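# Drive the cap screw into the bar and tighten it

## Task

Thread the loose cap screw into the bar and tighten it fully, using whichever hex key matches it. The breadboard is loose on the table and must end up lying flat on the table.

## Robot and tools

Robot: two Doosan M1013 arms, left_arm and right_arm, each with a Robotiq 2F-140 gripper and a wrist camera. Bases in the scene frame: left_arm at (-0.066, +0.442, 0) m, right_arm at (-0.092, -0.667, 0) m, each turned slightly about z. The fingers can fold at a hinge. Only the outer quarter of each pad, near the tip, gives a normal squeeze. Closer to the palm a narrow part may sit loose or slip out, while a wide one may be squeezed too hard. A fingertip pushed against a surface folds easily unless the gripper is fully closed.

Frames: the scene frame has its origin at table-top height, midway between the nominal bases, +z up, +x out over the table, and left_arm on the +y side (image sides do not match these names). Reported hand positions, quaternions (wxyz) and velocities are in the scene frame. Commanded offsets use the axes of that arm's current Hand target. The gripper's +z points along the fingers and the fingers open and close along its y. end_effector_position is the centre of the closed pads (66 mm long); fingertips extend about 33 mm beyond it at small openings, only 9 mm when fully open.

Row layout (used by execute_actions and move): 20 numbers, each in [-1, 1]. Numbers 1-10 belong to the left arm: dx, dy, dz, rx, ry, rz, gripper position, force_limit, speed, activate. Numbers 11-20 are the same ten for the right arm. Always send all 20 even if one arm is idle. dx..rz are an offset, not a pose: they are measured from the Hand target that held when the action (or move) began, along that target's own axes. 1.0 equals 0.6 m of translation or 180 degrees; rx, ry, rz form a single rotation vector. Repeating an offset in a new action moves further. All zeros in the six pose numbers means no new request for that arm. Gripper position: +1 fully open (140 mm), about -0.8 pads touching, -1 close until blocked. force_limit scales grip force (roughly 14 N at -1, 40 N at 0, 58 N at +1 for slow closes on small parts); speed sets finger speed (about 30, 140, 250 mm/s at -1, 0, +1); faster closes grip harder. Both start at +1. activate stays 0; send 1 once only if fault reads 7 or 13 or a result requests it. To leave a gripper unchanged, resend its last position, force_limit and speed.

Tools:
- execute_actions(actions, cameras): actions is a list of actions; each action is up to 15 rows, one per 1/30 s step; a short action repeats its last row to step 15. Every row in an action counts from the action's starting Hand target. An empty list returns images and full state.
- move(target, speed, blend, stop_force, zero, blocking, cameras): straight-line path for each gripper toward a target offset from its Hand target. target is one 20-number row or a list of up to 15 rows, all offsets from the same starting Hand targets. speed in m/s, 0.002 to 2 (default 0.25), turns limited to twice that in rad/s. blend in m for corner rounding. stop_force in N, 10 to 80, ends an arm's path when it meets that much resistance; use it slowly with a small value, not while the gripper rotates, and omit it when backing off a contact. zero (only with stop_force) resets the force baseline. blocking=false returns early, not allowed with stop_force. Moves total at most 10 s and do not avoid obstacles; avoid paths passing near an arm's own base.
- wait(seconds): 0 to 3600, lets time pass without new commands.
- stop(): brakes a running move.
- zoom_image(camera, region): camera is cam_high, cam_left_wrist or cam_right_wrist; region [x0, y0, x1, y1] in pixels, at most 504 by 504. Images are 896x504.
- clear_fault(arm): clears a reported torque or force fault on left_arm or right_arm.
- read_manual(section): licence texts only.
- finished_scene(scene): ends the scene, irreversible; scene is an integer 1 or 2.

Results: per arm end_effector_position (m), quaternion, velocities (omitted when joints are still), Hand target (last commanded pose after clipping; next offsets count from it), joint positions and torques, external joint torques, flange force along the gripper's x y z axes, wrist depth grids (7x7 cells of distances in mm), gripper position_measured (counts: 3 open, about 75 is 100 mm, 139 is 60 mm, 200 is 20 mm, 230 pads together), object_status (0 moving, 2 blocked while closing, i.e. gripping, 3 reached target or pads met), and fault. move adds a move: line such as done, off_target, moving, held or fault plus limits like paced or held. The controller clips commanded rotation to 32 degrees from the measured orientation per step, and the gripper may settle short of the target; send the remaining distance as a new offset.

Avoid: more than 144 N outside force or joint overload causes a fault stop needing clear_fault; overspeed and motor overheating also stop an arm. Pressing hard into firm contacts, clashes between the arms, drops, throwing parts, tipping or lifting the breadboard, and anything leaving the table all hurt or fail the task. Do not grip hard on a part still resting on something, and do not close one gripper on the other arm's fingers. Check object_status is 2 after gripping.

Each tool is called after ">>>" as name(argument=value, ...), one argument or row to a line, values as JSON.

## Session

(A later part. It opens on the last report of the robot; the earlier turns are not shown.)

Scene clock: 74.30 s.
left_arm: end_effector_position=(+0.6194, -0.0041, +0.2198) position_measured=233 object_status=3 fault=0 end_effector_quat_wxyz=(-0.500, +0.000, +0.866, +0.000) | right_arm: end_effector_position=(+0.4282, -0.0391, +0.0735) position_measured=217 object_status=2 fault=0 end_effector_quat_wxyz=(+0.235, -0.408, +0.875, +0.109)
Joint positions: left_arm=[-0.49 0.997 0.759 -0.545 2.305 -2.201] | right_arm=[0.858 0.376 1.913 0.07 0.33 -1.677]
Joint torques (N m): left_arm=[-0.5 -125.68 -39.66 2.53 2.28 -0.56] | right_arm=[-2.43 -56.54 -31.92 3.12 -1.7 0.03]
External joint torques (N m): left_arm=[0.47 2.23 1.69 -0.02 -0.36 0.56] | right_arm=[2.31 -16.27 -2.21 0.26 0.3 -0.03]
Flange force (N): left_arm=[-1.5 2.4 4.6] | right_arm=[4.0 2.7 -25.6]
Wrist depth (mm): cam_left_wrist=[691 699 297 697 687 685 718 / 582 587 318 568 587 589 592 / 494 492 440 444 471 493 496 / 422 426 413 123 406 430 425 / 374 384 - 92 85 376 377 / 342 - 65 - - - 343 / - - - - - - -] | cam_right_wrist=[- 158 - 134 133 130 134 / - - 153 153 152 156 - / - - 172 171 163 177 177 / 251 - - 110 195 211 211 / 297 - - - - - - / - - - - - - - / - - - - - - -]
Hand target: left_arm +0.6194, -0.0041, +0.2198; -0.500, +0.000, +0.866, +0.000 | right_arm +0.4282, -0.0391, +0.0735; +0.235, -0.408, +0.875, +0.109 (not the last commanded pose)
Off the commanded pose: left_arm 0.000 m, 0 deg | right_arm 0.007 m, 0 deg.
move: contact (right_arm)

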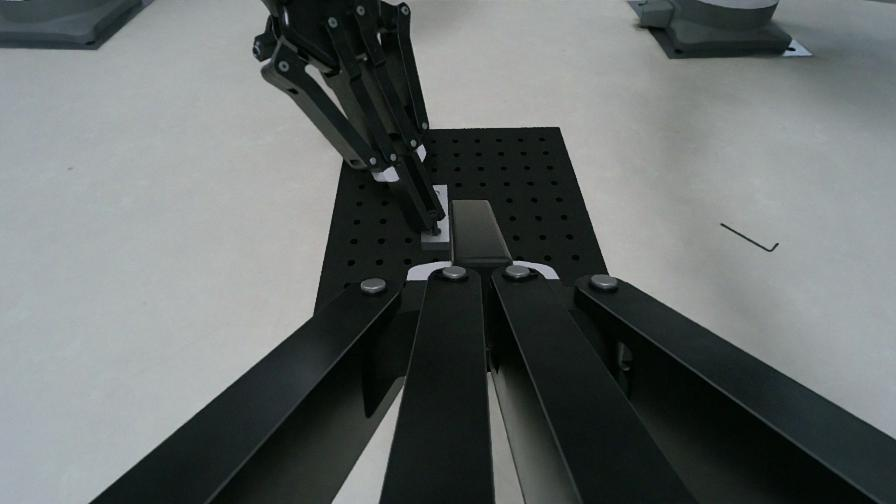

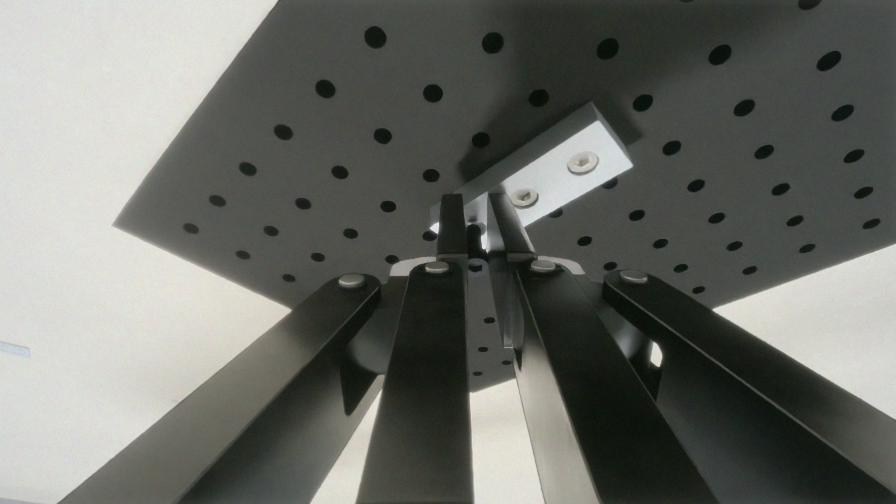

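>>> move(
  target=[
    [0,0,0,0,0,0,-1,1,0,0,-0.0012,0,-0.0021,0,0,0,-1,-0.3,-1,0],
    [0,0,0,0,0,0,-1,1,0,0,-0.0038,-0.0007,-0.0006,0,0,0,-1,-0.3,-1,0],
  ],
  speed=0.02,
  cameras=["cam_left_wrist","cam_right_wrist"],
)

>>> zoom_image(
  camera="cam_right_wrist",
  region=[450, 200, 500, 250],
)

>>> zoom_image(
  camera="cam_left_wrist",
  region=[415, 210, 455, 250],
)

>>> move(
  target=[0,0,0,0,0,0,-1,1,0,0,0.0075,0,0.013,0,0,0,-1,-0.3,-1,0],
  speed=0.008,
  stop_force=10,
)

Scene clock: 77.07 s.
left_arm: end_effector_position=(+0.6194, -0.0041, +0.2198) position_measured=233 object_status=3 fault=0 end_effector_quat_wxyz=(-0.500, +0.000, +0.866, +0.000) | right_arm: end_effector_position=(+0.4297, -0.0380, +0.0749) position_measured=217 object_status=2 fault=0 end_effector_quat_wxyz=(+0.235, -0.408, +0.875, +0.109)
Joint positions: left_arm=[-0.49 0.997 0.759 -0.545 2.305 -2.201] | right_arm=[0.858 0.377 1.909 0.07 0.334 -1.677]
Joint torques (N m): left_arm=[-0.71 -125.62 -39.31 2.6 2.32 -0.51] | right_arm=[-1.32 -70.24 -36.36 3.37 -1.7 -0.01]
External joint torques (N m): left_arm=[0.92 1.28 1.01 -0.06 -0.38 0.51] | right_arm=[0.8 -2.93 2.13 0.02 0.31 0.01]
Flange force (N): left_arm=[-1.0 2.3 3.1] | right_arm=[5.5 1.1 -6.0]
Wrist depth (mm): cam_left_wrist=[691 695 295 774 683 693 683 / 610 573 326 504 608 589 586 / 491 497 442 442 476 492 492 / 426 425 414 123 404 428 428 / 374 385 - 92 86 376 378 / 342 - 65 - - - 342 / - - - - - - -] | cam_right_wrist=[- 159 139 132 - 134 - / - - 149 154 152 154 162 / 213 186 177 - 164 178 173 / - - - 118 205 213 214 / 331 - - - 90 - - / 414 - - - - - 384 / - - - - - - -]
Hand target: left_arm +0.6194, -0.0041, +0.2198; -0.500, +0.000, +0.866, +0.000 | right_arm +0.4297, -0.0380, +0.0749; +0.235, -0.408, +0.875, +0.109
Off the commanded pose: left_arm 0.000 m, 0 deg | right_arm 0.000 m, 0 deg.
move: done

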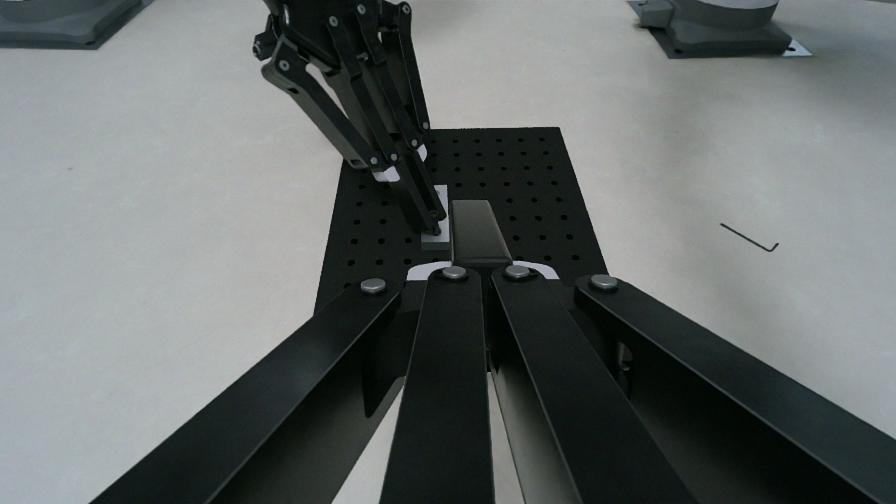

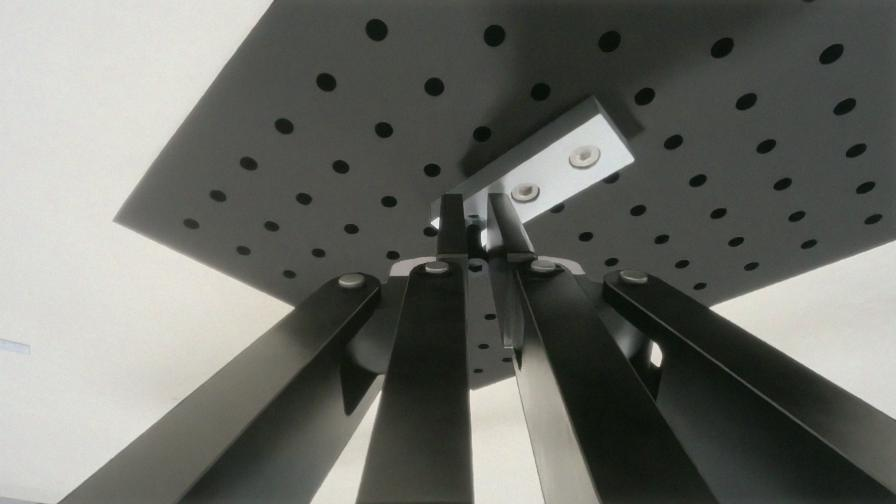

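Scaled by 10.080 from the camera's image (finer frame: 1280x720).

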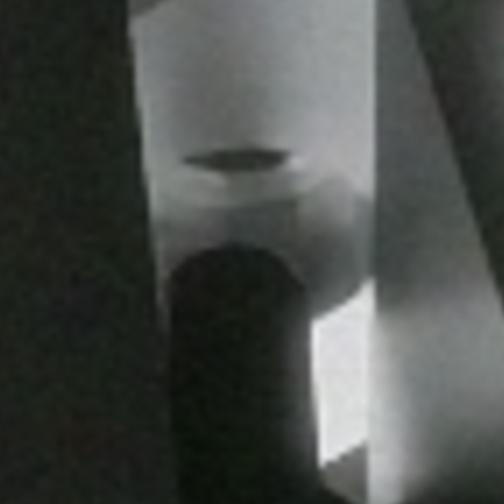

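Scaled by 12.600 from the camera's image (finer frame: 1280x720).

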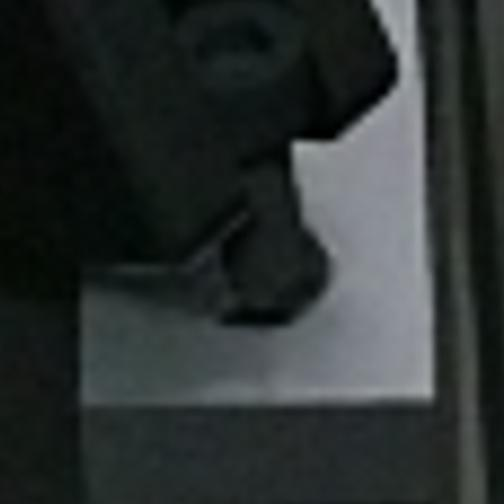

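Scene clock: 77.87 s.
left_arm: end_effector_position=(+0.6194, -0.0041, +0.2198) position_measured=233 object_status=3 fault=0 end_effector_quat_wxyz=(-0.500, +0.000, +0.866, +0.000) | right_arm: end_effector_position=(+0.4298, -0.0379, +0.0734) position_measured=217 object_status=2 fault=0 end_effector_quat_wxyz=(+0.235, -0.408, +0.875, +0.109)
Joint positions: left_arm=[-0.49 0.997 0.759 -0.545 2.305 -2.201] | right_arm=[0.858 0.378 1.909 0.071 0.331 -1.678]
Joint torques (N m): left_arm=[-0.5 -125.55 -39.46 2.59 2.28 -0.6] | right_arm=[-2.25 -52.93 -30.32 3.11 -1.42 0.05]
External joint torques (N m): left_arm=[0.58 2 1.44 -0.08 -0.35 0.6] | right_arm=[2.03 -20.43 -3.85 0.27 0.03 -0.05]
Flange force (N): left_arm=[-1.5 2.2 3.9] | right_arm=[3.4 2.2 -31.3]
Wrist depth (mm): cam_left_wrist=[687 723 294 693 727 685 731 / 579 584 322 362 586 590 589 / 495 468 482 440 472 494 494 / 427 425 415 123 403 427 428 / 375 385 - 92 86 374 378 / 342 - 65 - - - 341 / - - - - - - -] | cam_right_wrist=[- 155 - 134 - 137 - / - - - 152 157 153 158 / - 178 182 172 171 183 176 / 267 252 205 119 197 211 210 / 308 297 - - 90 - 325 / - - - - - - - / - - - - - - -]
Hand target: left_arm +0.6194, -0.0041, +0.2198; -0.500, +0.000, +0.866, +0.000 | right_arm +0.4298, -0.0379, +0.0734; +0.235, -0.408, +0.875, +0.109 (not the last commanded pose)
Off the commanded pose: left_arm 0.000 m, 0 deg | right_arm 0.007 m, 0 deg.
move: contact (right_arm)

>>> move(
  target=[
    [0,0,0,0,0,0,-1,1,0,0,-0.01,0,-0.0173,0,0,0,-1,-0.3,-1,0],
    [0,0,0,0,0,0,-1,1,0,0,-0.0282,0,-0.0165,0,0.0667,0,-1,-0.3,-1,0],
  ],
  speed=0.06,
  cameras=["cam_left_wrist","cam_right_wrist"],
)

>>> zoom_image(
  camera="cam_right_wrist",
  region=[430, 180, 510, 280],
)

>>> zoom_image(
  camera="cam_left_wrist",
  region=[400, 190, 460, 250],
)

Scene clock: 85.20 s.
left_arm: end_effector_position=(+0.6194, -0.0041, +0.2198) position_measured=233 object_status=3 fault=0 end_effector_quat_wxyz=(-0.500, +0.000, +0.866, +0.000) | right_arm: end_effector_position=(+0.4360, -0.0304, +0.0904) position_measured=217 object_status=2 fault=0 end_effector_quat_wxyz=(+0.142, -0.418, +0.895, +0.066)
Joint positions: left_arm=[-0.49 0.997 0.759 -0.545 2.305 -2.201] | right_arm=[0.863 0.43 1.728 0.021 0.67 -1.626]
Joint torques (N m): left_arm=[-0.93 -125.24 -39.71 2.53 2.3 -0.62] | right_arm=[-1.28 -78.17 -39.07 3.69 -1.13 0.13]
External joint torques (N m): left_arm=[0.79 1.43 1.62 -0.02 -0.37 0.62] | right_arm=[1.15 -2.8 2.32 0.02 0.28 -0.13]
Flange force (N): left_arm=[-0.5 3.4 5.6] | right_arm=[7.6 1.3 -3.8]
Wrist depth (mm): cam_left_wrist=[685 693 260 666 683 681 723 / 607 586 308 565 592 584 586 / 512 495 477 443 475 499 495 / 424 422 416 123 405 425 425 / 374 381 - 92 86 377 374 / 342 - 65 - - - 344 / - - - - - - -] | cam_right_wrist=[- - 163 163 156 162 - / - 199 - - 172 178 178 / - 201 197 188 191 195 194 / - 221 - 118 113 219 219 / 297 - - - 79 - - / - - - - - - - / - - - - - - -]
Hand target: left_arm +0.6194, -0.0041, +0.2198; -0.500, +0.000, +0.866, +0.000 | right_arm +0.4360, -0.0304, +0.0904; +0.142, -0.417, +0.895, +0.066
Off the commanded pose: left_arm 0.000 m, 0 deg | right_arm 0.000 m, 0 deg.
move: done

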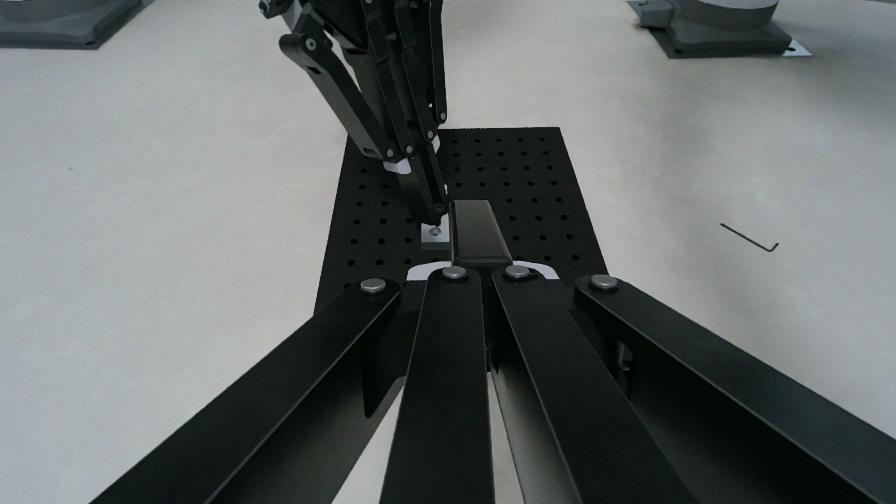

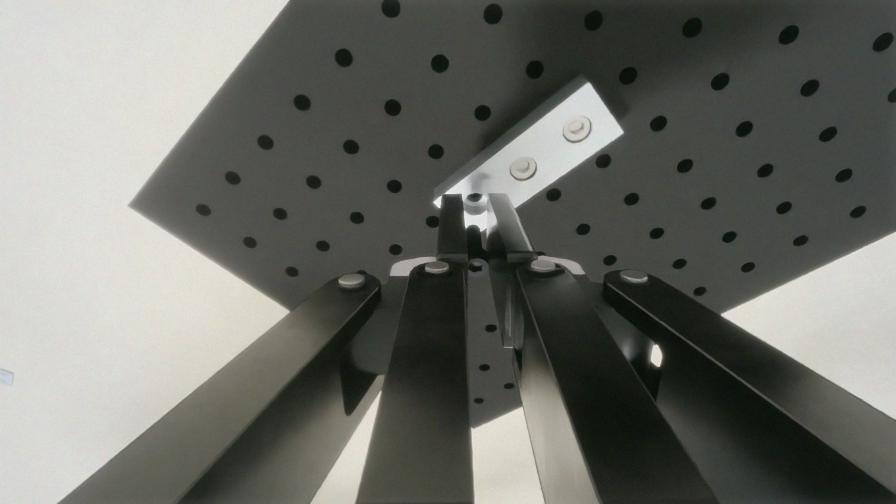

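Scaled by 5.040 from the camera's image (finer frame: 1280x720).

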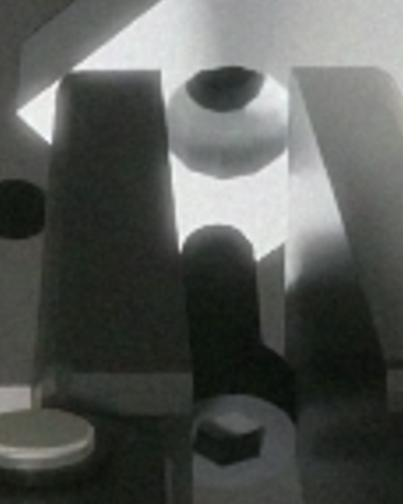

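Scaled by 8.400 from the camera's image (finer frame: 1280x720).

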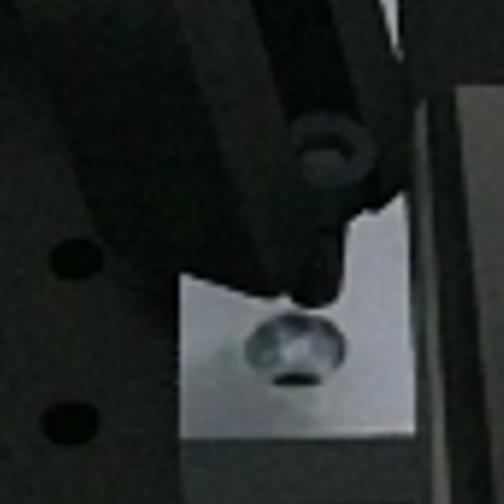

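>>> move(
  target=[
    [0,0,0,0,0,0,-1,1,0,0,0.0182,0,-0.0008,0,-0.0667,0,-1,-0.3,-1,0],
  ],
  speed=0.06,
)

Scene clock: 95.93 s.
left_arm: end_effector_position=(+0.6194, -0.0041, +0.2198) position_measured=233 object_status=3 fault=0 end_effector_quat_wxyz=(-0.500, +0.000, +0.866, +0.000) | right_arm: end_effector_position=(+0.4293, -0.0385, +0.0875) position_measured=217 object_status=2 fault=0 end_effector_quat_wxyz=(+0.235, -0.408, +0.875, +0.109)
Joint positions: left_arm=[-0.49 0.997 0.759 -0.545 2.305 -2.201] | right_arm=[0.858 0.362 1.902 0.066 0.355 -1.673]
Joint torques (N m): left_arm=[-0.67 -125.15 -39.5 2.53 2.35 -0.56] | right_arm=[-1.54 -69.71 -37.02 3.44 -1.73 0.06]
External joint torques (N m): left_arm=[0.96 1.35 1.41 0 -0.42 0.56] | right_arm=[1.58 -2.54 2.42 0 0.35 -0.06]
Flange force (N): left_arm=[-0.7 3.2 4.9] | right_arm=[5.9 2.2 -5.4]
Wrist depth (mm): cam_left_wrist=[705 691 289 681 689 697 699 / - 582 323 566 584 584 584 / 491 502 468 442 470 526 494 / 442 425 415 123 405 426 428 / 375 384 - 92 86 375 377 / 343 - 65 - - - 342 / - - - - - - -] | cam_right_wrist=[168 173 148 147 147 150 - / - 178 168 169 164 168 172 / - - 196 - 189 188 195 / 287 270 217 119 132 232 282 / - - - - 89 - 339 / - - - - - - - / - - - - - - -]
Hand target: left_arm +0.6194, -0.0041, +0.2198; -0.500, +0.000, +0.866, +0.000 | right_arm +0.4293, -0.0385, +0.0875; +0.235, -0.408, +0.875, +0.109
Off the commanded pose: left_arm 0.000 m, 0 deg | right_arm 0.000 m, 0 deg.
move: done

>>> move(
  target=[0,0,0,0,0,0,-1,1,0,0,0.0098,0,0.0193,0,0,0,-1,-0.3,-1,0],
  speed=0.03,
)

>>> move(
  target=[0,0,0,0,0,0,-1,1,0,0,0.0042,0,0.0072,0,0,0,-1,-0.3,-1,0],
  speed=0.006,
  stop_force=10,
  cameras=["cam_left_wrist","cam_right_wrist"],
)

>>> zoom_image(
  camera="cam_right_wrist",
  region=[430, 180, 510, 280],
)

>>> zoom_image(
  camera="cam_left_wrist",
  region=[405, 190, 465, 250],
)

Scene clock: 97.43 s.
left_arm: end_effector_position=(+0.6194, -0.0041, +0.2198) position_measured=233 object_status=3 fault=0 end_effector_quat_wxyz=(-0.500, +0.000, +0.866, +0.000) | right_arm: end_effector_position=(+0.4297, -0.0380, +0.0745) position_measured=217 object_status=2 fault=0 end_effector_quat_wxyz=(+0.235, -0.408, +0.875, +0.109)
Joint positions: left_arm=[-0.49 0.997 0.759 -0.545 2.305 -2.201] | right_arm=[0.858 0.377 1.909 0.07 0.333 -1.677]
Joint torques (N m): left_arm=[-0.82 -125.47 -39.77 2.55 2.28 -0.57] | right_arm=[-1.3 -71.07 -36.49 3.35 -1.63 0.09]
External joint torques (N m): left_arm=[0.84 1.67 1.66 -0.03 -0.35 0.57] | right_arm=[1.69 -1.97 2.45 0.02 0.25 -0.09]
Flange force (N): left_arm=[-0.8 3.2 5.2] | right_arm=[5.7 2.2 -4.5]
Wrist depth (mm): cam_left_wrist=[693 705 295 660 731 697 727 / 583 583 317 562 565 607 613 / 490 494 428 442 472 497 494 / 425 426 414 123 415 429 432 / 371 385 - 92 86 375 375 / 342 - 65 - - - 343 / - - - - - - -] | cam_right_wrist=[- - 132 132 135 135 - / - - - 148 153 153 157 / - - - 178 163 179 172 / - - - 119 198 212 220 / 326 - - - 89 240 - / - - - - - - - / - - - - - - -]
Hand target: left_arm +0.6194, -0.0041, +0.2198; -0.500, +0.000, +0.866, +0.000 | right_arm +0.4297, -0.0380, +0.0745; +0.235, -0.408, +0.875, +0.109
Off the commanded pose: left_arm 0.000 m, 0 deg | right_arm 0.000 m, 0 deg.
move: done

Scene clock: 98.20 s.
left_arm: end_effector_position=(+0.6194, -0.0041, +0.2198) position_measured=233 object_status=3 fault=0 end_effector_quat_wxyz=(-0.500, +0.000, +0.866, +0.000) | right_arm: end_effector_position=(+0.4298, -0.0379, +0.0735) position_measured=217 object_status=2 fault=0 end_effector_quat_wxyz=(+0.235, -0.408, +0.875, +0.110)
Joint positions: left_arm=[-0.49 0.997 0.759 -0.545 2.305 -2.201] | right_arm=[0.858 0.378 1.91 0.071 0.331 -1.678]
Joint torques (N m): left_arm=[-0.96 -125.41 -39.68 2.62 2.31 -0.66] | right_arm=[-2.01 -58.33 -32.48 3.26 -1.71 0.09]
External joint torques (N m): left_arm=[1.14 1.38 1.47 -0.09 -0.38 0.66] | right_arm=[1.83 -14.43 -1.25 0.08 0.35 -0.09]
Flange force (N): left_arm=[-0.7 3.4 4.9] | right_arm=[4.9 2.2 -23.1]
Wrist depth (mm): cam_left_wrist=[681 723 296 687 - 695 727 / 608 587 323 568 569 580 590 / 487 493 468 443 471 494 494 / 424 427 414 123 403 424 427 / 375 386 - 92 86 378 376 / 341 - 65 - - - 337 / - - - - - - -] | cam_right_wrist=[163 - 134 - 134 137 - / - - 154 - 153 152 155 / - - 173 - 168 176 177 / - - - 118 196 219 209 / 292 - - - 89 - 317 / - - - - - - 383 / - - - - - - -]
Hand target: left_arm +0.6194, -0.0041, +0.2198; -0.500, +0.000, +0.866, +0.000 | right_arm +0.4298, -0.0380, +0.0735; +0.235, -0.408, +0.875, +0.110 (not the last commanded pose)
Off the commanded pose: left_arm 0.000 m, 0 deg | right_arm 0.004 m, 0 deg.
move: contact (right_arm)

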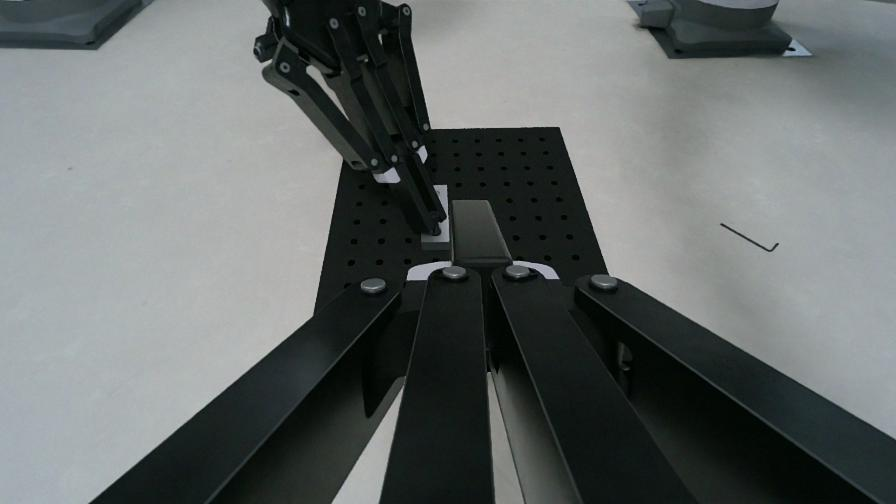

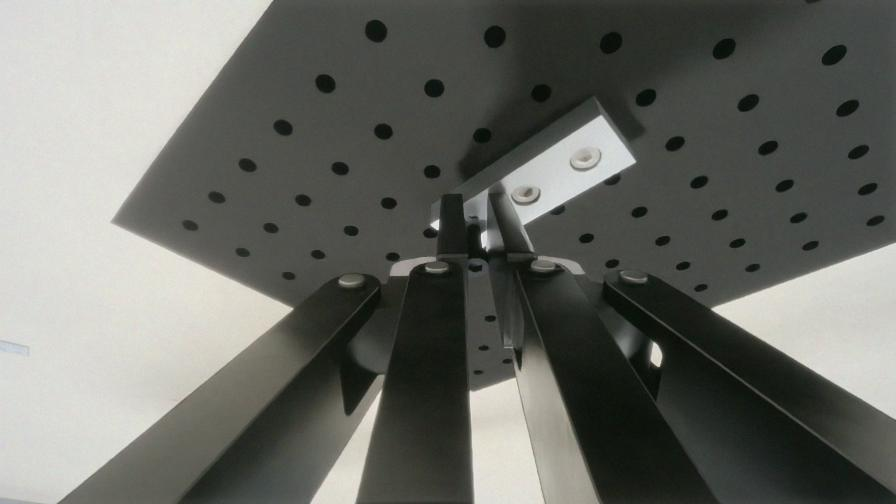

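Scaled by 5.040 from the camera's image (finer frame: 1280x720).

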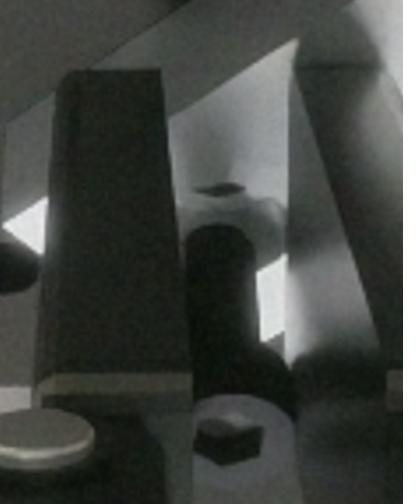

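Scaled by 8.400 from the camera's image (finer frame: 1280x720).

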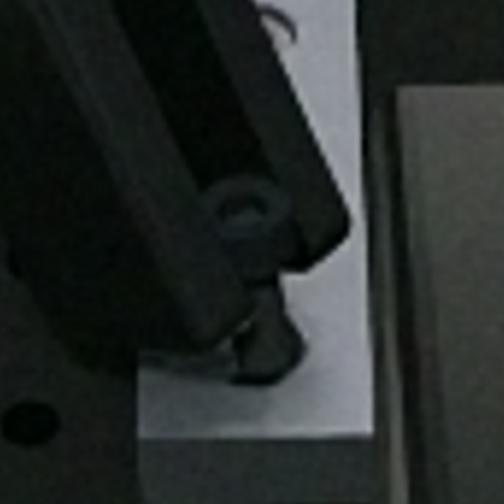

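>>> move(
  target=[
    [0,0,0,0,0,0,-1,1,0,0,-0.0008,0,-0.0014,0,0,0,-1,-0.3,-1,0],
    [0,0,0,0,0,0,-1,1,0,0,-0.0121,0,-0.0039,0,0.0694,0,-1,-0.3,-1,0],
  ],
  speed=0.03,
  cameras=["cam_left_wrist","cam_right_wrist"],
)

>>> zoom_image(
  camera="cam_right_wrist",
  region=[430, 180, 510, 280],
)

>>> zoom_image(
  camera="cam_left_wrist",
  region=[405, 190, 465, 250],
)

Scene clock: 103.33 s.
left_arm: end_effector_position=(+0.6194, -0.0041, +0.2198) position_measured=233 object_status=3 fault=0 end_effector_quat_wxyz=(-0.500, +0.000, +0.866, +0.000) | right_arm: end_effector_position=(+0.4331, -0.0340, +0.0792) position_measured=217 object_status=2 fault=0 end_effector_quat_wxyz=(+0.138, -0.418, +0.896, +0.064)
Joint positions: left_arm=[-0.49 0.997 0.759 -0.545 2.305 -2.201] | right_arm=[0.862 0.436 1.74 0.02 0.659 -1.626]
Joint torques (N m): left_arm=[-0.79 -125.4 -39.52 2.58 2.26 -0.53] | right_arm=[-1.46 -78.41 -38.67 3.62 -1.09 0.14]
External joint torques (N m): left_arm=[0.67 1.88 1.51 -0.07 -0.34 0.53] | right_arm=[1.07 -2.52 2.69 0.01 0.29 -0.13]
Flange force (N): left_arm=[-1.2 2.5 4.2] | right_arm=[8.1 1.2 -3.5]
Wrist depth (mm): cam_left_wrist=[683 727 265 664 681 683 718 / 583 548 303 565 593 587 584 / 490 494 477 427 483 496 493 / 426 424 415 123 406 427 427 / 383 385 - 92 86 375 387 / 332 - 65 - - - 344 / - - - - - - -] | cam_right_wrist=[177 - 151 150 - 152 - / 188 186 168 162 164 164 166 / - 189 181 - 175 186 181 / - - - 118 197 202 208 / - - - - 79 - 261 / - - - - - - - / - - - - - - -]
Hand target: left_arm +0.6194, -0.0041, +0.2198; -0.500, +0.000, +0.866, +0.000 | right_arm +0.4331, -0.0340, +0.0792; +0.138, -0.418, +0.896, +0.064
Off the commanded pose: left_arm 0.000 m, 0 deg | right_arm 0.000 m, 0 deg.
move: done

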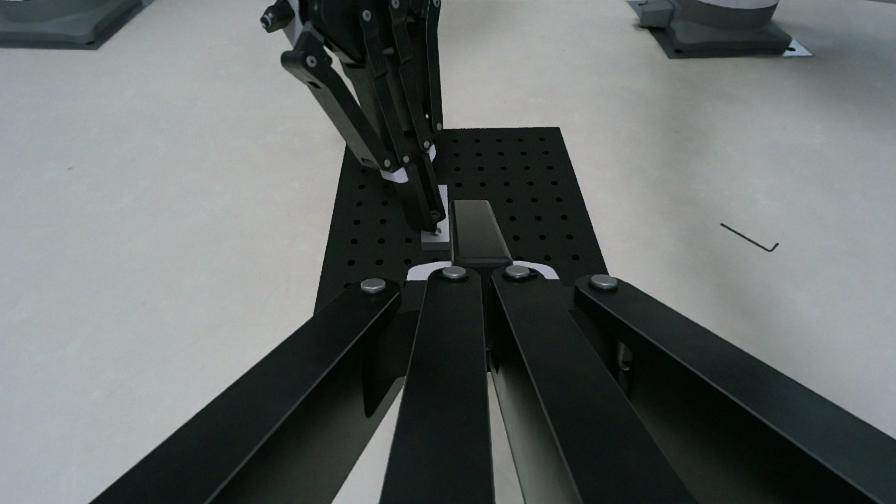

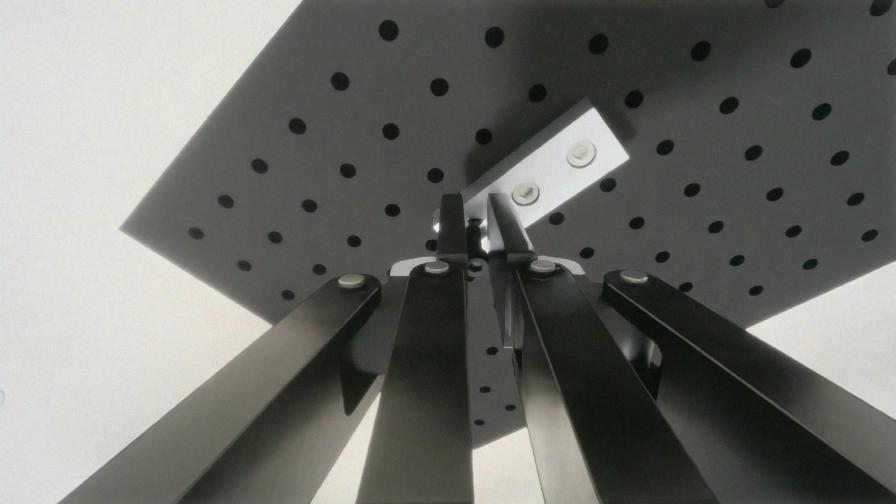

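Scaled by 5.040 from the camera's image (finer frame: 1280x720).

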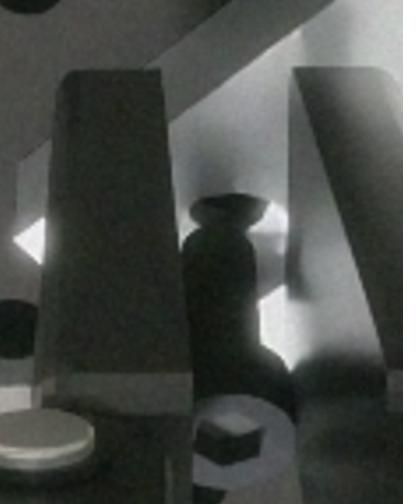

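Scaled by 8.400 from the camera's image (finer frame: 1280x720).

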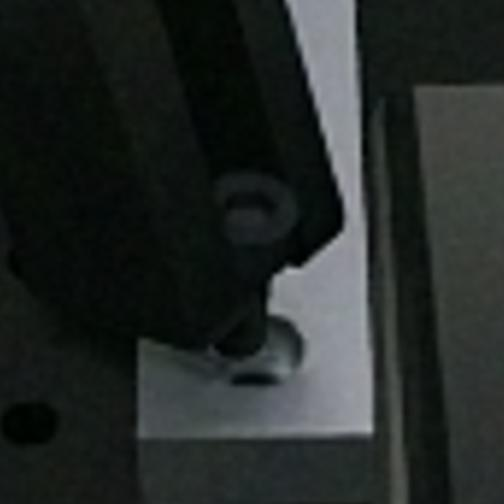

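>>> move(
  target=[0,0,0,0,0,0,-1,1,0,0,-0.0035,0.0004,0.0011,0,0,0,-1,-0.3,-1,0],
  speed=0.03,
)

>>> move(
  target=[0,0,0,0,0,0,-1,1,0,0,0.0045,0,0.0143,0,0,0,-1,-0.3,-1,0],
  speed=0.01,
  stop_force=10,
  cameras=["cam_left_wrist","cam_right_wrist"],
)

>>> zoom_image(
  camera="cam_right_wrist",
  region=[430, 180, 510, 280],
)

>>> zoom_image(
  camera="cam_left_wrist",
  region=[405, 190, 465, 250],
)

Scene clock: 104.97 s.
left_arm: end_effector_position=(+0.6194, -0.0041, +0.2198) position_measured=233 object_status=3 fault=0 end_effector_quat_wxyz=(-0.500, +0.000, +0.866, +0.000) | right_arm: end_effector_position=(+0.4343, -0.0322, +0.0792) position_measured=217 object_status=2 fault=0 end_effector_quat_wxyz=(+0.138, -0.418, +0.896, +0.064)
Joint positions: left_arm=[-0.49 0.997 0.759 -0.545 2.305 -2.201] | right_arm=[0.863 0.439 1.735 0.02 0.661 -1.626]
Joint torques (N m): left_arm=[-0.79 -125.23 -39.71 2.58 2.28 -0.58] | right_arm=[-1.26 -78.85 -38.67 3.67 -1.13 0.09]
External joint torques (N m): left_arm=[0.54 1.68 1.68 -0.07 -0.36 0.58] | right_arm=[1.4 -2.62 2.22 0.01 0.3 -0.09]
Flange force (N): left_arm=[-0.7 2.9 5.4] | right_arm=[7.2 1.7 -3.7]
Wrist depth (mm): cam_left_wrist=[687 677 269 660 745 681 725 / 604 584 302 507 596 613 589 / 499 496 470 444 471 494 494 / 424 426 415 123 405 428 437 / 375 383 - 92 86 375 377 / 341 - 65 - - - 342 / - - - - - - -] | cam_right_wrist=[- 174 149 - 153 149 149 / 191 170 - 166 162 164 167 / - 188 184 177 176 183 181 / 234 - 201 118 196 204 209 / - 266 - - 89 221 260 / 310 - - - - - - / - - - - - - -]
Hand target: left_arm +0.6194, -0.0041, +0.2198; -0.500, +0.000, +0.866, +0.000 | right_arm +0.4343, -0.0322, +0.0792; +0.138, -0.418, +0.896, +0.064
Off the commanded pose: left_arm 0.000 m, 0 deg | right_arm 0.000 m, 0 deg.
move: done

Scene clock: 106.13 s.
left_arm: end_effector_position=(+0.6194, -0.0041, +0.2198) position_measured=233 object_status=3 fault=0 end_effector_quat_wxyz=(-0.500, +0.000, +0.866, +0.000) | right_arm: end_effector_position=(+0.4344, -0.0322, +0.0736) position_measured=217 object_status=2 fault=0 end_effector_quat_wxyz=(+0.138, -0.418, +0.896, +0.064)
Joint positions: left_arm=[-0.49 0.997 0.759 -0.545 2.305 -2.201] | right_arm=[0.863 0.445 1.739 0.02 0.652 -1.626]
Joint torques (N m): left_arm=[-0.42 -125.25 -39.58 2.55 2.32 -0.6] | right_arm=[-1.56 -65.26 -32.57 3.54 -1.66 0.04]
External joint torques (N m): left_arm=[0.19 1.15 1.36 -0.03 -0.39 0.6] | right_arm=[1.93 -16.36 -3.45 0.1 0.84 -0.04]
Flange force (N): left_arm=[-0.3 2.6 5.2] | right_arm=[7.4 2.4 -22.5]
Wrist depth (mm): cam_left_wrist=[687 693 270 670 718 681 716 / 584 580 308 509 583 587 586 / 489 488 476 442 469 495 495 / 426 421 419 123 407 437 427 / 374 375 - 92 86 374 375 / 343 - 65 - - - 350 / - - - - - - -] | cam_right_wrist=[- - 152 145 147 144 141 / 182 167 157 160 156 156 162 / - 181 - - 171 176 175 / 239 206 - 118 132 198 197 / 267 - - - 89 213 262 / - - - - - - - / - - - - - - -]
Hand target: left_arm +0.6194, -0.0041, +0.2198; -0.500, +0.000, +0.866, +0.000 | right_arm +0.4344, -0.0322, +0.0736; +0.138, -0.418, +0.896, +0.064 (not the last commanded pose)
Off the commanded pose: left_arm 0.000 m, 0 deg | right_arm 0.003 m, 0 deg.
move: contact (right_arm)

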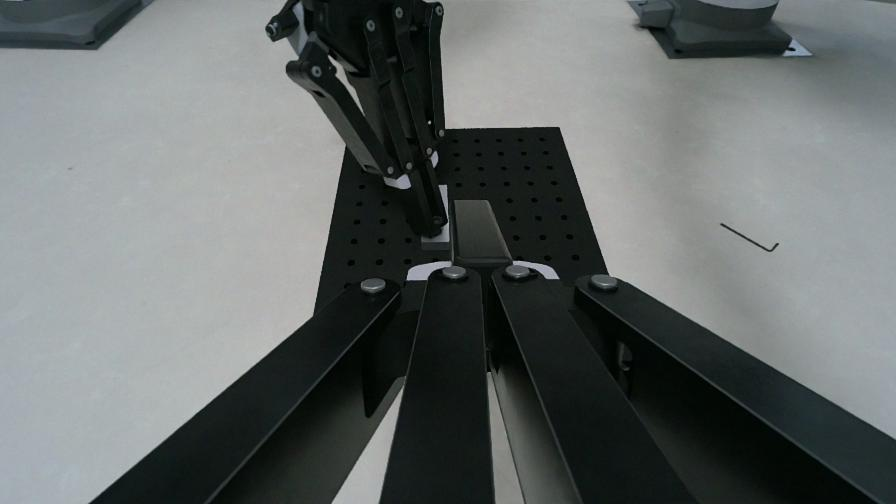

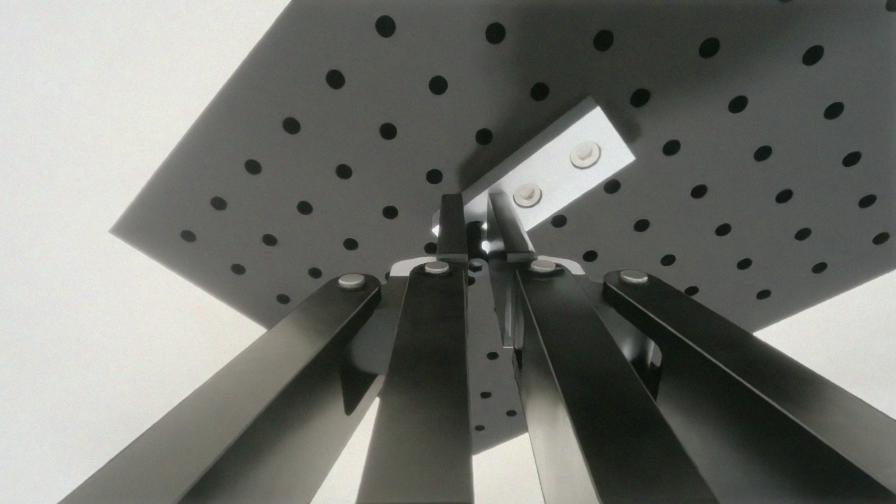

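Scaled by 5.040 from the camera's image (finer frame: 1280x720).

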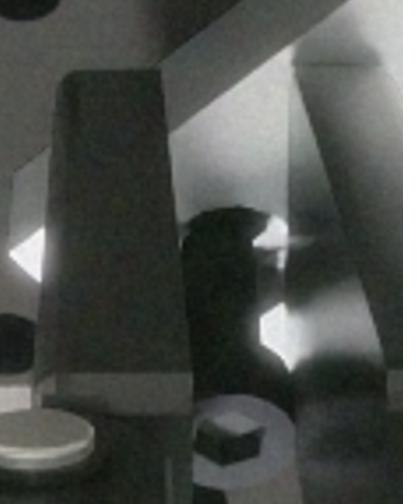

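Scaled by 8.400 from the camera's image (finer frame: 1280x720).

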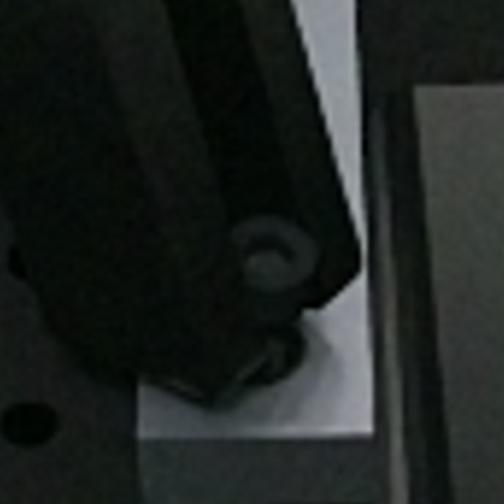

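>>> move(
  target=[0,0,0,0,0,0,-1,1,0,0,-0.0003,0,-0.001,0,0,0,-1,-0.3,-1,0],
  speed=0.02,
)

>>> execute_actions(
  actions=[
    [[0,0,0,0,0,0,-1,1,0,0,0,0,0,0,0,0,-0.55,-0.3,-1,0]],
  ],
  cameras=["cam_left_wrist","cam_right_wrist"],
)

>>> zoom_image(
  camera="cam_right_wrist",
  region=[430, 180, 510, 280],
)

>>> zoom_image(
  camera="cam_left_wrist",
  region=[405, 190, 465, 250],
)

Scene clock: 107.37 s.
left_arm: end_effector_position=(+0.6194, -0.0041, +0.2198) position_measured=233 object_status=3 fault=0 end_effector_quat_wxyz=(-0.500, +0.000, +0.866, +0.000) | right_arm: end_effector_position=(+0.4343, -0.0322, +0.0742) position_measured=217 object_status=2 fault=0 end_effector_quat_wxyz=(+0.138, -0.418, +0.896, +0.064)
Joint positions: left_arm=[-0.49 0.997 0.759 -0.545 2.305 -2.201] | right_arm=[0.863 0.444 1.739 0.02 0.653 -1.626]
Joint torques (N m): left_arm=[-0.51 -125.13 -39.61 2.53 2.25 -0.51] | right_arm=[-1.28 -78.81 -38.45 3.58 -1.16 0.09]
External joint torques (N m): left_arm=[0.68 1.34 1.51 -0.01 -0.33 0.51] | right_arm=[1.75 -2.91 2.35 0.07 0.34 -0.09]
Flange force (N): left_arm=[-0.5 3.0 5.1] | right_arm=[7.6 2.1 -4.1]
Wrist depth (mm): cam_left_wrist=[695 718 267 662 734 701 725 / 580 590 308 502 587 - 568 / 491 494 452 429 469 493 498 / 426 425 418 123 404 426 425 / 374 382 - 92 86 375 375 / 343 - 65 - - - 341 / - - - - - - -] | cam_right_wrist=[- - 149 149 145 145 - / - 161 161 162 155 156 160 / - - 175 172 173 176 176 / - 210 206 119 194 198 202 / - 260 - - 89 214 - / - - - - - - - / - - - - - - -]
Hand target: left_arm +0.6194, -0.0041, +0.2198; -0.500, +0.000, +0.866, +0.000 | right_arm +0.4344, -0.0322, +0.0742; +0.138, -0.418, +0.896, +0.064
Off the commanded pose: left_arm 0.000 m, 0 deg | right_arm 0.000 m, 0 deg.
move: done

Scene clock: 108.07 s.
left_arm: end_effector_position=(+0.6194, -0.0041, +0.2198) position_measured=233 object_status=3 fault=0 end_effector_quat_wxyz=(-0.500, +0.000, +0.866, +0.000) | right_arm: end_effector_position=(+0.4343, -0.0322, +0.0742) position_measured=199 object_status=3 fault=0 end_effector_quat_wxyz=(+0.138, -0.418, +0.896, +0.064)
Joint positions: left_arm=[-0.49 0.997 0.759 -0.545 2.305 -2.201] | right_arm=[0.863 0.444 1.739 0.02 0.653 -1.626]
Joint torques (N m): left_arm=[-0.56 -125.66 -39.55 2.58 2.26 -0.56] | right_arm=[-1.32 -78.61 -38.47 3.61 -1.11 0.05]
External joint torques (N m): left_arm=[0.53 1.77 1.43 -0.06 -0.33 0.56] | right_arm=[1.34 -3.17 2.24 0.04 0.28 -0.05]
Flange force (N): left_arm=[-1.1 2.4 4.2] | right_arm=[7.7 1.7 -4.4]
Wrist depth (mm): cam_left_wrist=[689 - 270 662 714 681 677 / 580 599 294 497 584 568 593 / 492 497 477 442 442 470 494 / 425 425 415 123 403 423 413 / 376 382 - 92 86 375 376 / 343 - 65 - - - 341 / - - - - - - -] | cam_right_wrist=[- - 149 - 143 146 - / - 169 160 - 165 159 161 / - 181 178 174 168 176 176 / - 208 195 170 124 194 194 / - - - - - - - / - - - 265 - - - / - - - - - - -]
Hand target: left_arm +0.6194, -0.0041, +0.2198; -0.500, +0.000, +0.866, +0.000 | right_arm +0.4344, -0.0322, +0.0742; +0.138, -0.418, +0.896, +0.064
Off the commanded pose: left_arm 0.000 m, 0 deg | right_arm 0.000 m, 0 deg.

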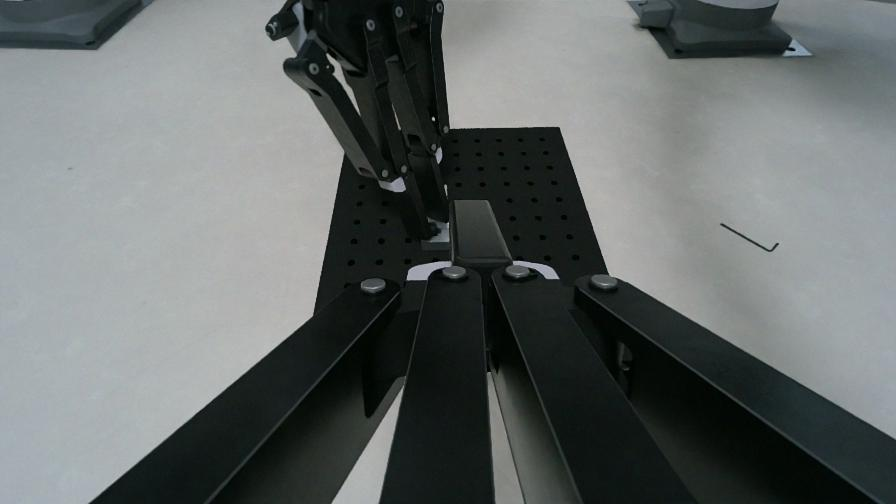

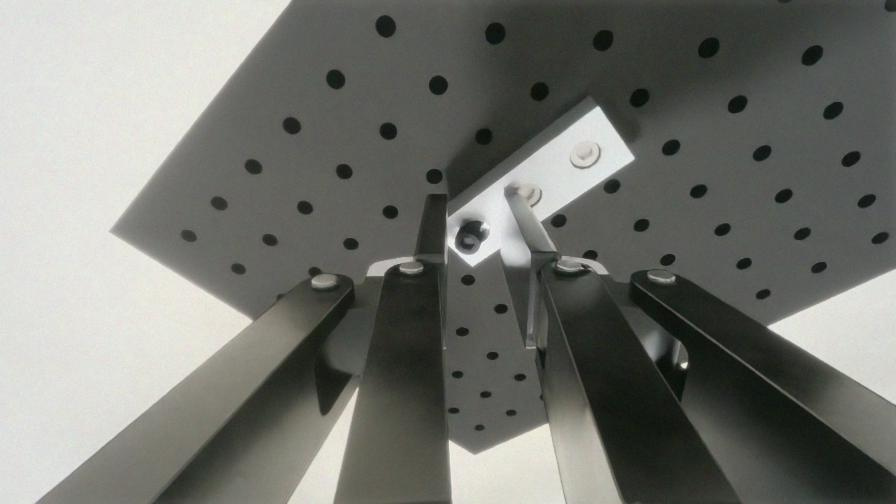

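Scaled by 5.040 from the camera's image (finer frame: 1280x720).

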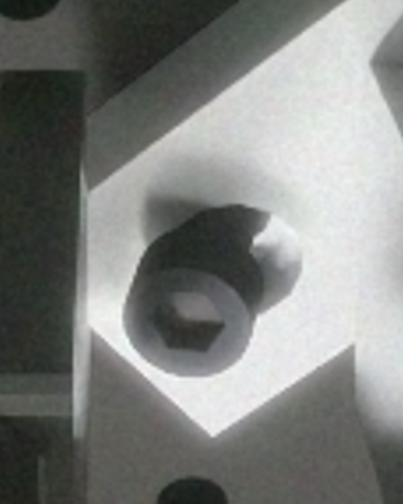

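Scaled by 8.400 from the camera's image (finer frame: 1280x720).

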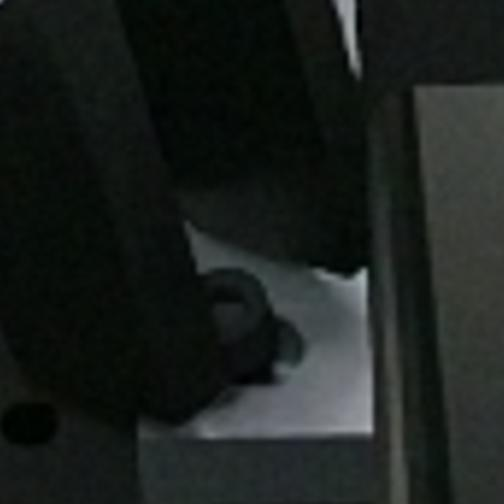

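>>> move(
  target=[
    [0,0,0,0,0,0,-1,1,0,0,0,0,-0.0667,0,0,0,-0.55,-0.3,0,0],
    [0,0,0,0,0,0,-1,1,0,0,-0.033,0.003,-0.0608,0,0.0972,0,-0.55,-0.3,0,0],
  ],
  speed=0.1,
  blend=[0.01,0],
)

>>> move(
  target=[
    [0,0,0,0,0,0,-1,1,0,0,0,0,0,0,0,-0.5,-0.2,-0.3,0,0],
    [0,0,0,0,0,0,-1,1,0,0,0,0,0,0,0,-1,-0.2,-0.3,0,0],
  ],
  speed=0.7,
  blend=[0.01,0],
  cameras=["cam_left_wrist","cam_right_wrist"],
)

>>> zoom_image(
  camera="cam_left_wrist",
  region=[405, 190, 465, 250],
)

Scene clock: 111.57 s.
left_arm: end_effector_position=(+0.6194, -0.0041, +0.2198) position_measured=233 object_status=3 fault=0 end_effector_quat_wxyz=(-0.500, +0.000, +0.866, +0.000) | right_arm: end_effector_position=(+0.4380, -0.0250, +0.1150) position_measured=199 object_status=3 fault=0 end_effector_quat_wxyz=(+0.001, -0.423, +0.906, +0.000)
Joint positions: left_arm=[-0.49 0.997 0.759 -0.545 2.305 -2.201] | right_arm=[0.87 0.55 1.452 0 1.139 -1.604]
Joint torques (N m): left_arm=[-0.33 -125.09 -39.5 2.61 2.32 -0.57] | right_arm=[-1.35 -91.75 -41.37 4.02 -0.34 0.09]
External joint torques (N m): left_arm=[0.49 1.05 1.29 -0.08 -0.39 0.57] | right_arm=[2.17 -2.97 2.29 0.02 0.37 -0.09]
Flange force (N): left_arm=[-0.3 2.8 4.9] | right_arm=[9.5 2.4 -0.6]
Wrist depth (mm): cam_left_wrist=[687 718 659 261 725 681 782 / 590 587 564 306 592 589 583 / 488 492 481 440 467 499 494 / 427 427 424 123 405 427 428 / 374 386 - 92 86 376 375 / 339 - 65 - - - 343 / - - - - - - -] | cam_right_wrist=[- - 220 - 198 - - / - - 210 - 206 - 210 / 247 226 - 217 219 221 219 / - - - 169 123 233 226 / - - - 255 - 94 - / - - - 264 - - - / - - - - - - -]
Hand target: left_arm +0.6194, -0.0041, +0.2198; -0.500, +0.000, +0.866, +0.000 | right_arm +0.4380, -0.0250, +0.1150; +0.000, -0.423, +0.906, +0.000
Off the commanded pose: left_arm 0.000 m, 0 deg | right_arm 0.000 m, 0 deg.
move: done

Scene clock: 114.97 s.
left_arm: end_effector_position=(+0.6194, -0.0041, +0.2198) position_measured=233 object_status=3 fault=0 end_effector_quat_wxyz=(-0.500, +0.000, +0.866, +0.000) | right_arm: end_effector_position=(+0.4380, -0.0250, +0.1150) position_measured=154 object_status=3 fault=0 end_effector_quat_wxyz=(+0.000, +0.906, +0.423, +0.001)
Joint positions: left_arm=[-0.49 0.997 0.759 -0.545 2.305 -2.201] | right_arm=[0.87 0.55 1.452 0 1.139 -4.746]
Joint torques (N m): left_arm=[-0.75 -125.08 -39.61 2.56 2.29 -0.58] | right_arm=[-1.46 -91.88 -41.42 3.98 -0.38 -0.03]
External joint torques (N m): left_arm=[0.57 1.23 1.47 -0.05 -0.36 0.58] | right_arm=[1.37 -2.59 2.33 0.02 0.32 0.03]
Flange force (N): left_arm=[-0.4 3.0 5.3] | right_arm=[-9.1 -1.6 -0.3]
Wrist depth (mm): cam_left_wrist=[701 727 231 265 734 681 723 / 608 586 562 317 589 590 587 / 493 494 476 430 473 493 493 / 429 423 415 123 406 429 427 / 378 383 - 92 86 375 376 / 336 - 65 - - - 343 / - - - - - - -] | cam_right_wrist=[- 201 199 197 199 - - / 229 210 211 209 210 - 233 / 227 223 222 215 218 - - / 235 236 115 - 173 258 268 / - - - - 144 - - / - - - 294 - - - / - - - 323 - - -]
Hand target: left_arm +0.6194, -0.0041, +0.2198; -0.500, +0.000, +0.866, +0.000 | right_arm +0.4380, -0.0250, +0.1150; +0.000, +0.906, +0.423, +0.000
Off the commanded pose: left_arm 0.000 m, 0 deg | right_arm 0.000 m, 0 deg.
move: done; blend cut to 0 m at target 1

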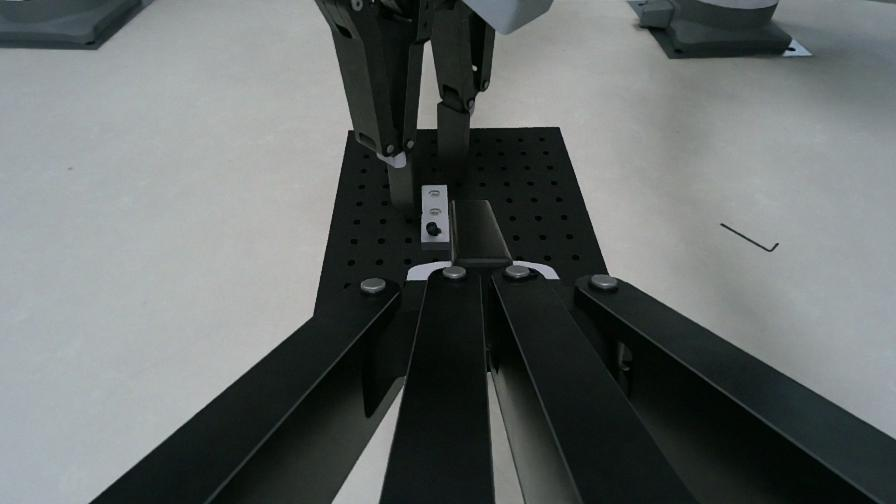

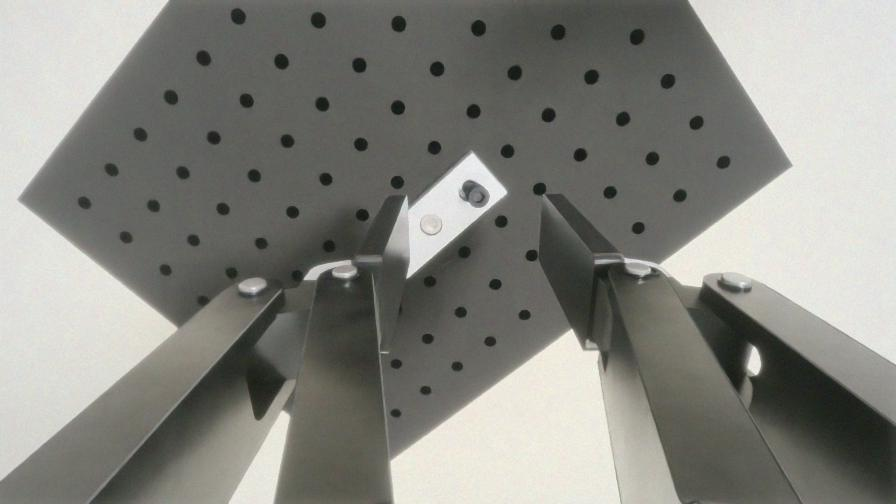

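Scaled by 8.400 from the camera's image (finer frame: 1280x720).

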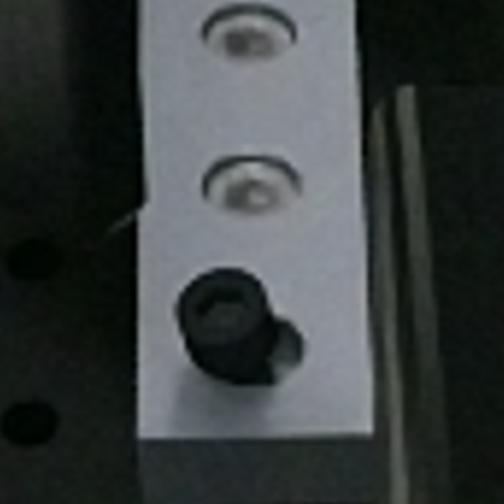

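>>> zoom_image(
  camera="cam_right_wrist",
  region=[440, 160, 510, 230],
)

Scaled by 7.200 from the camera's image (finer frame: 1280x720).

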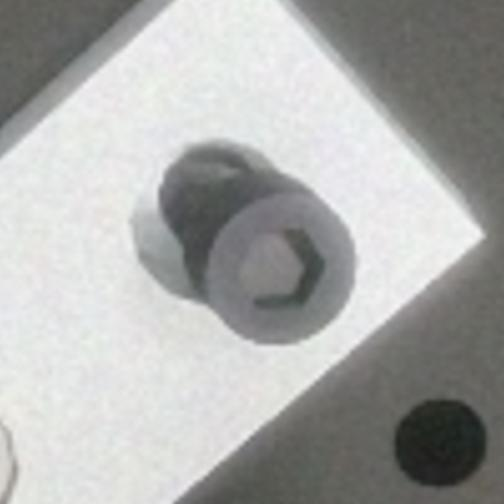

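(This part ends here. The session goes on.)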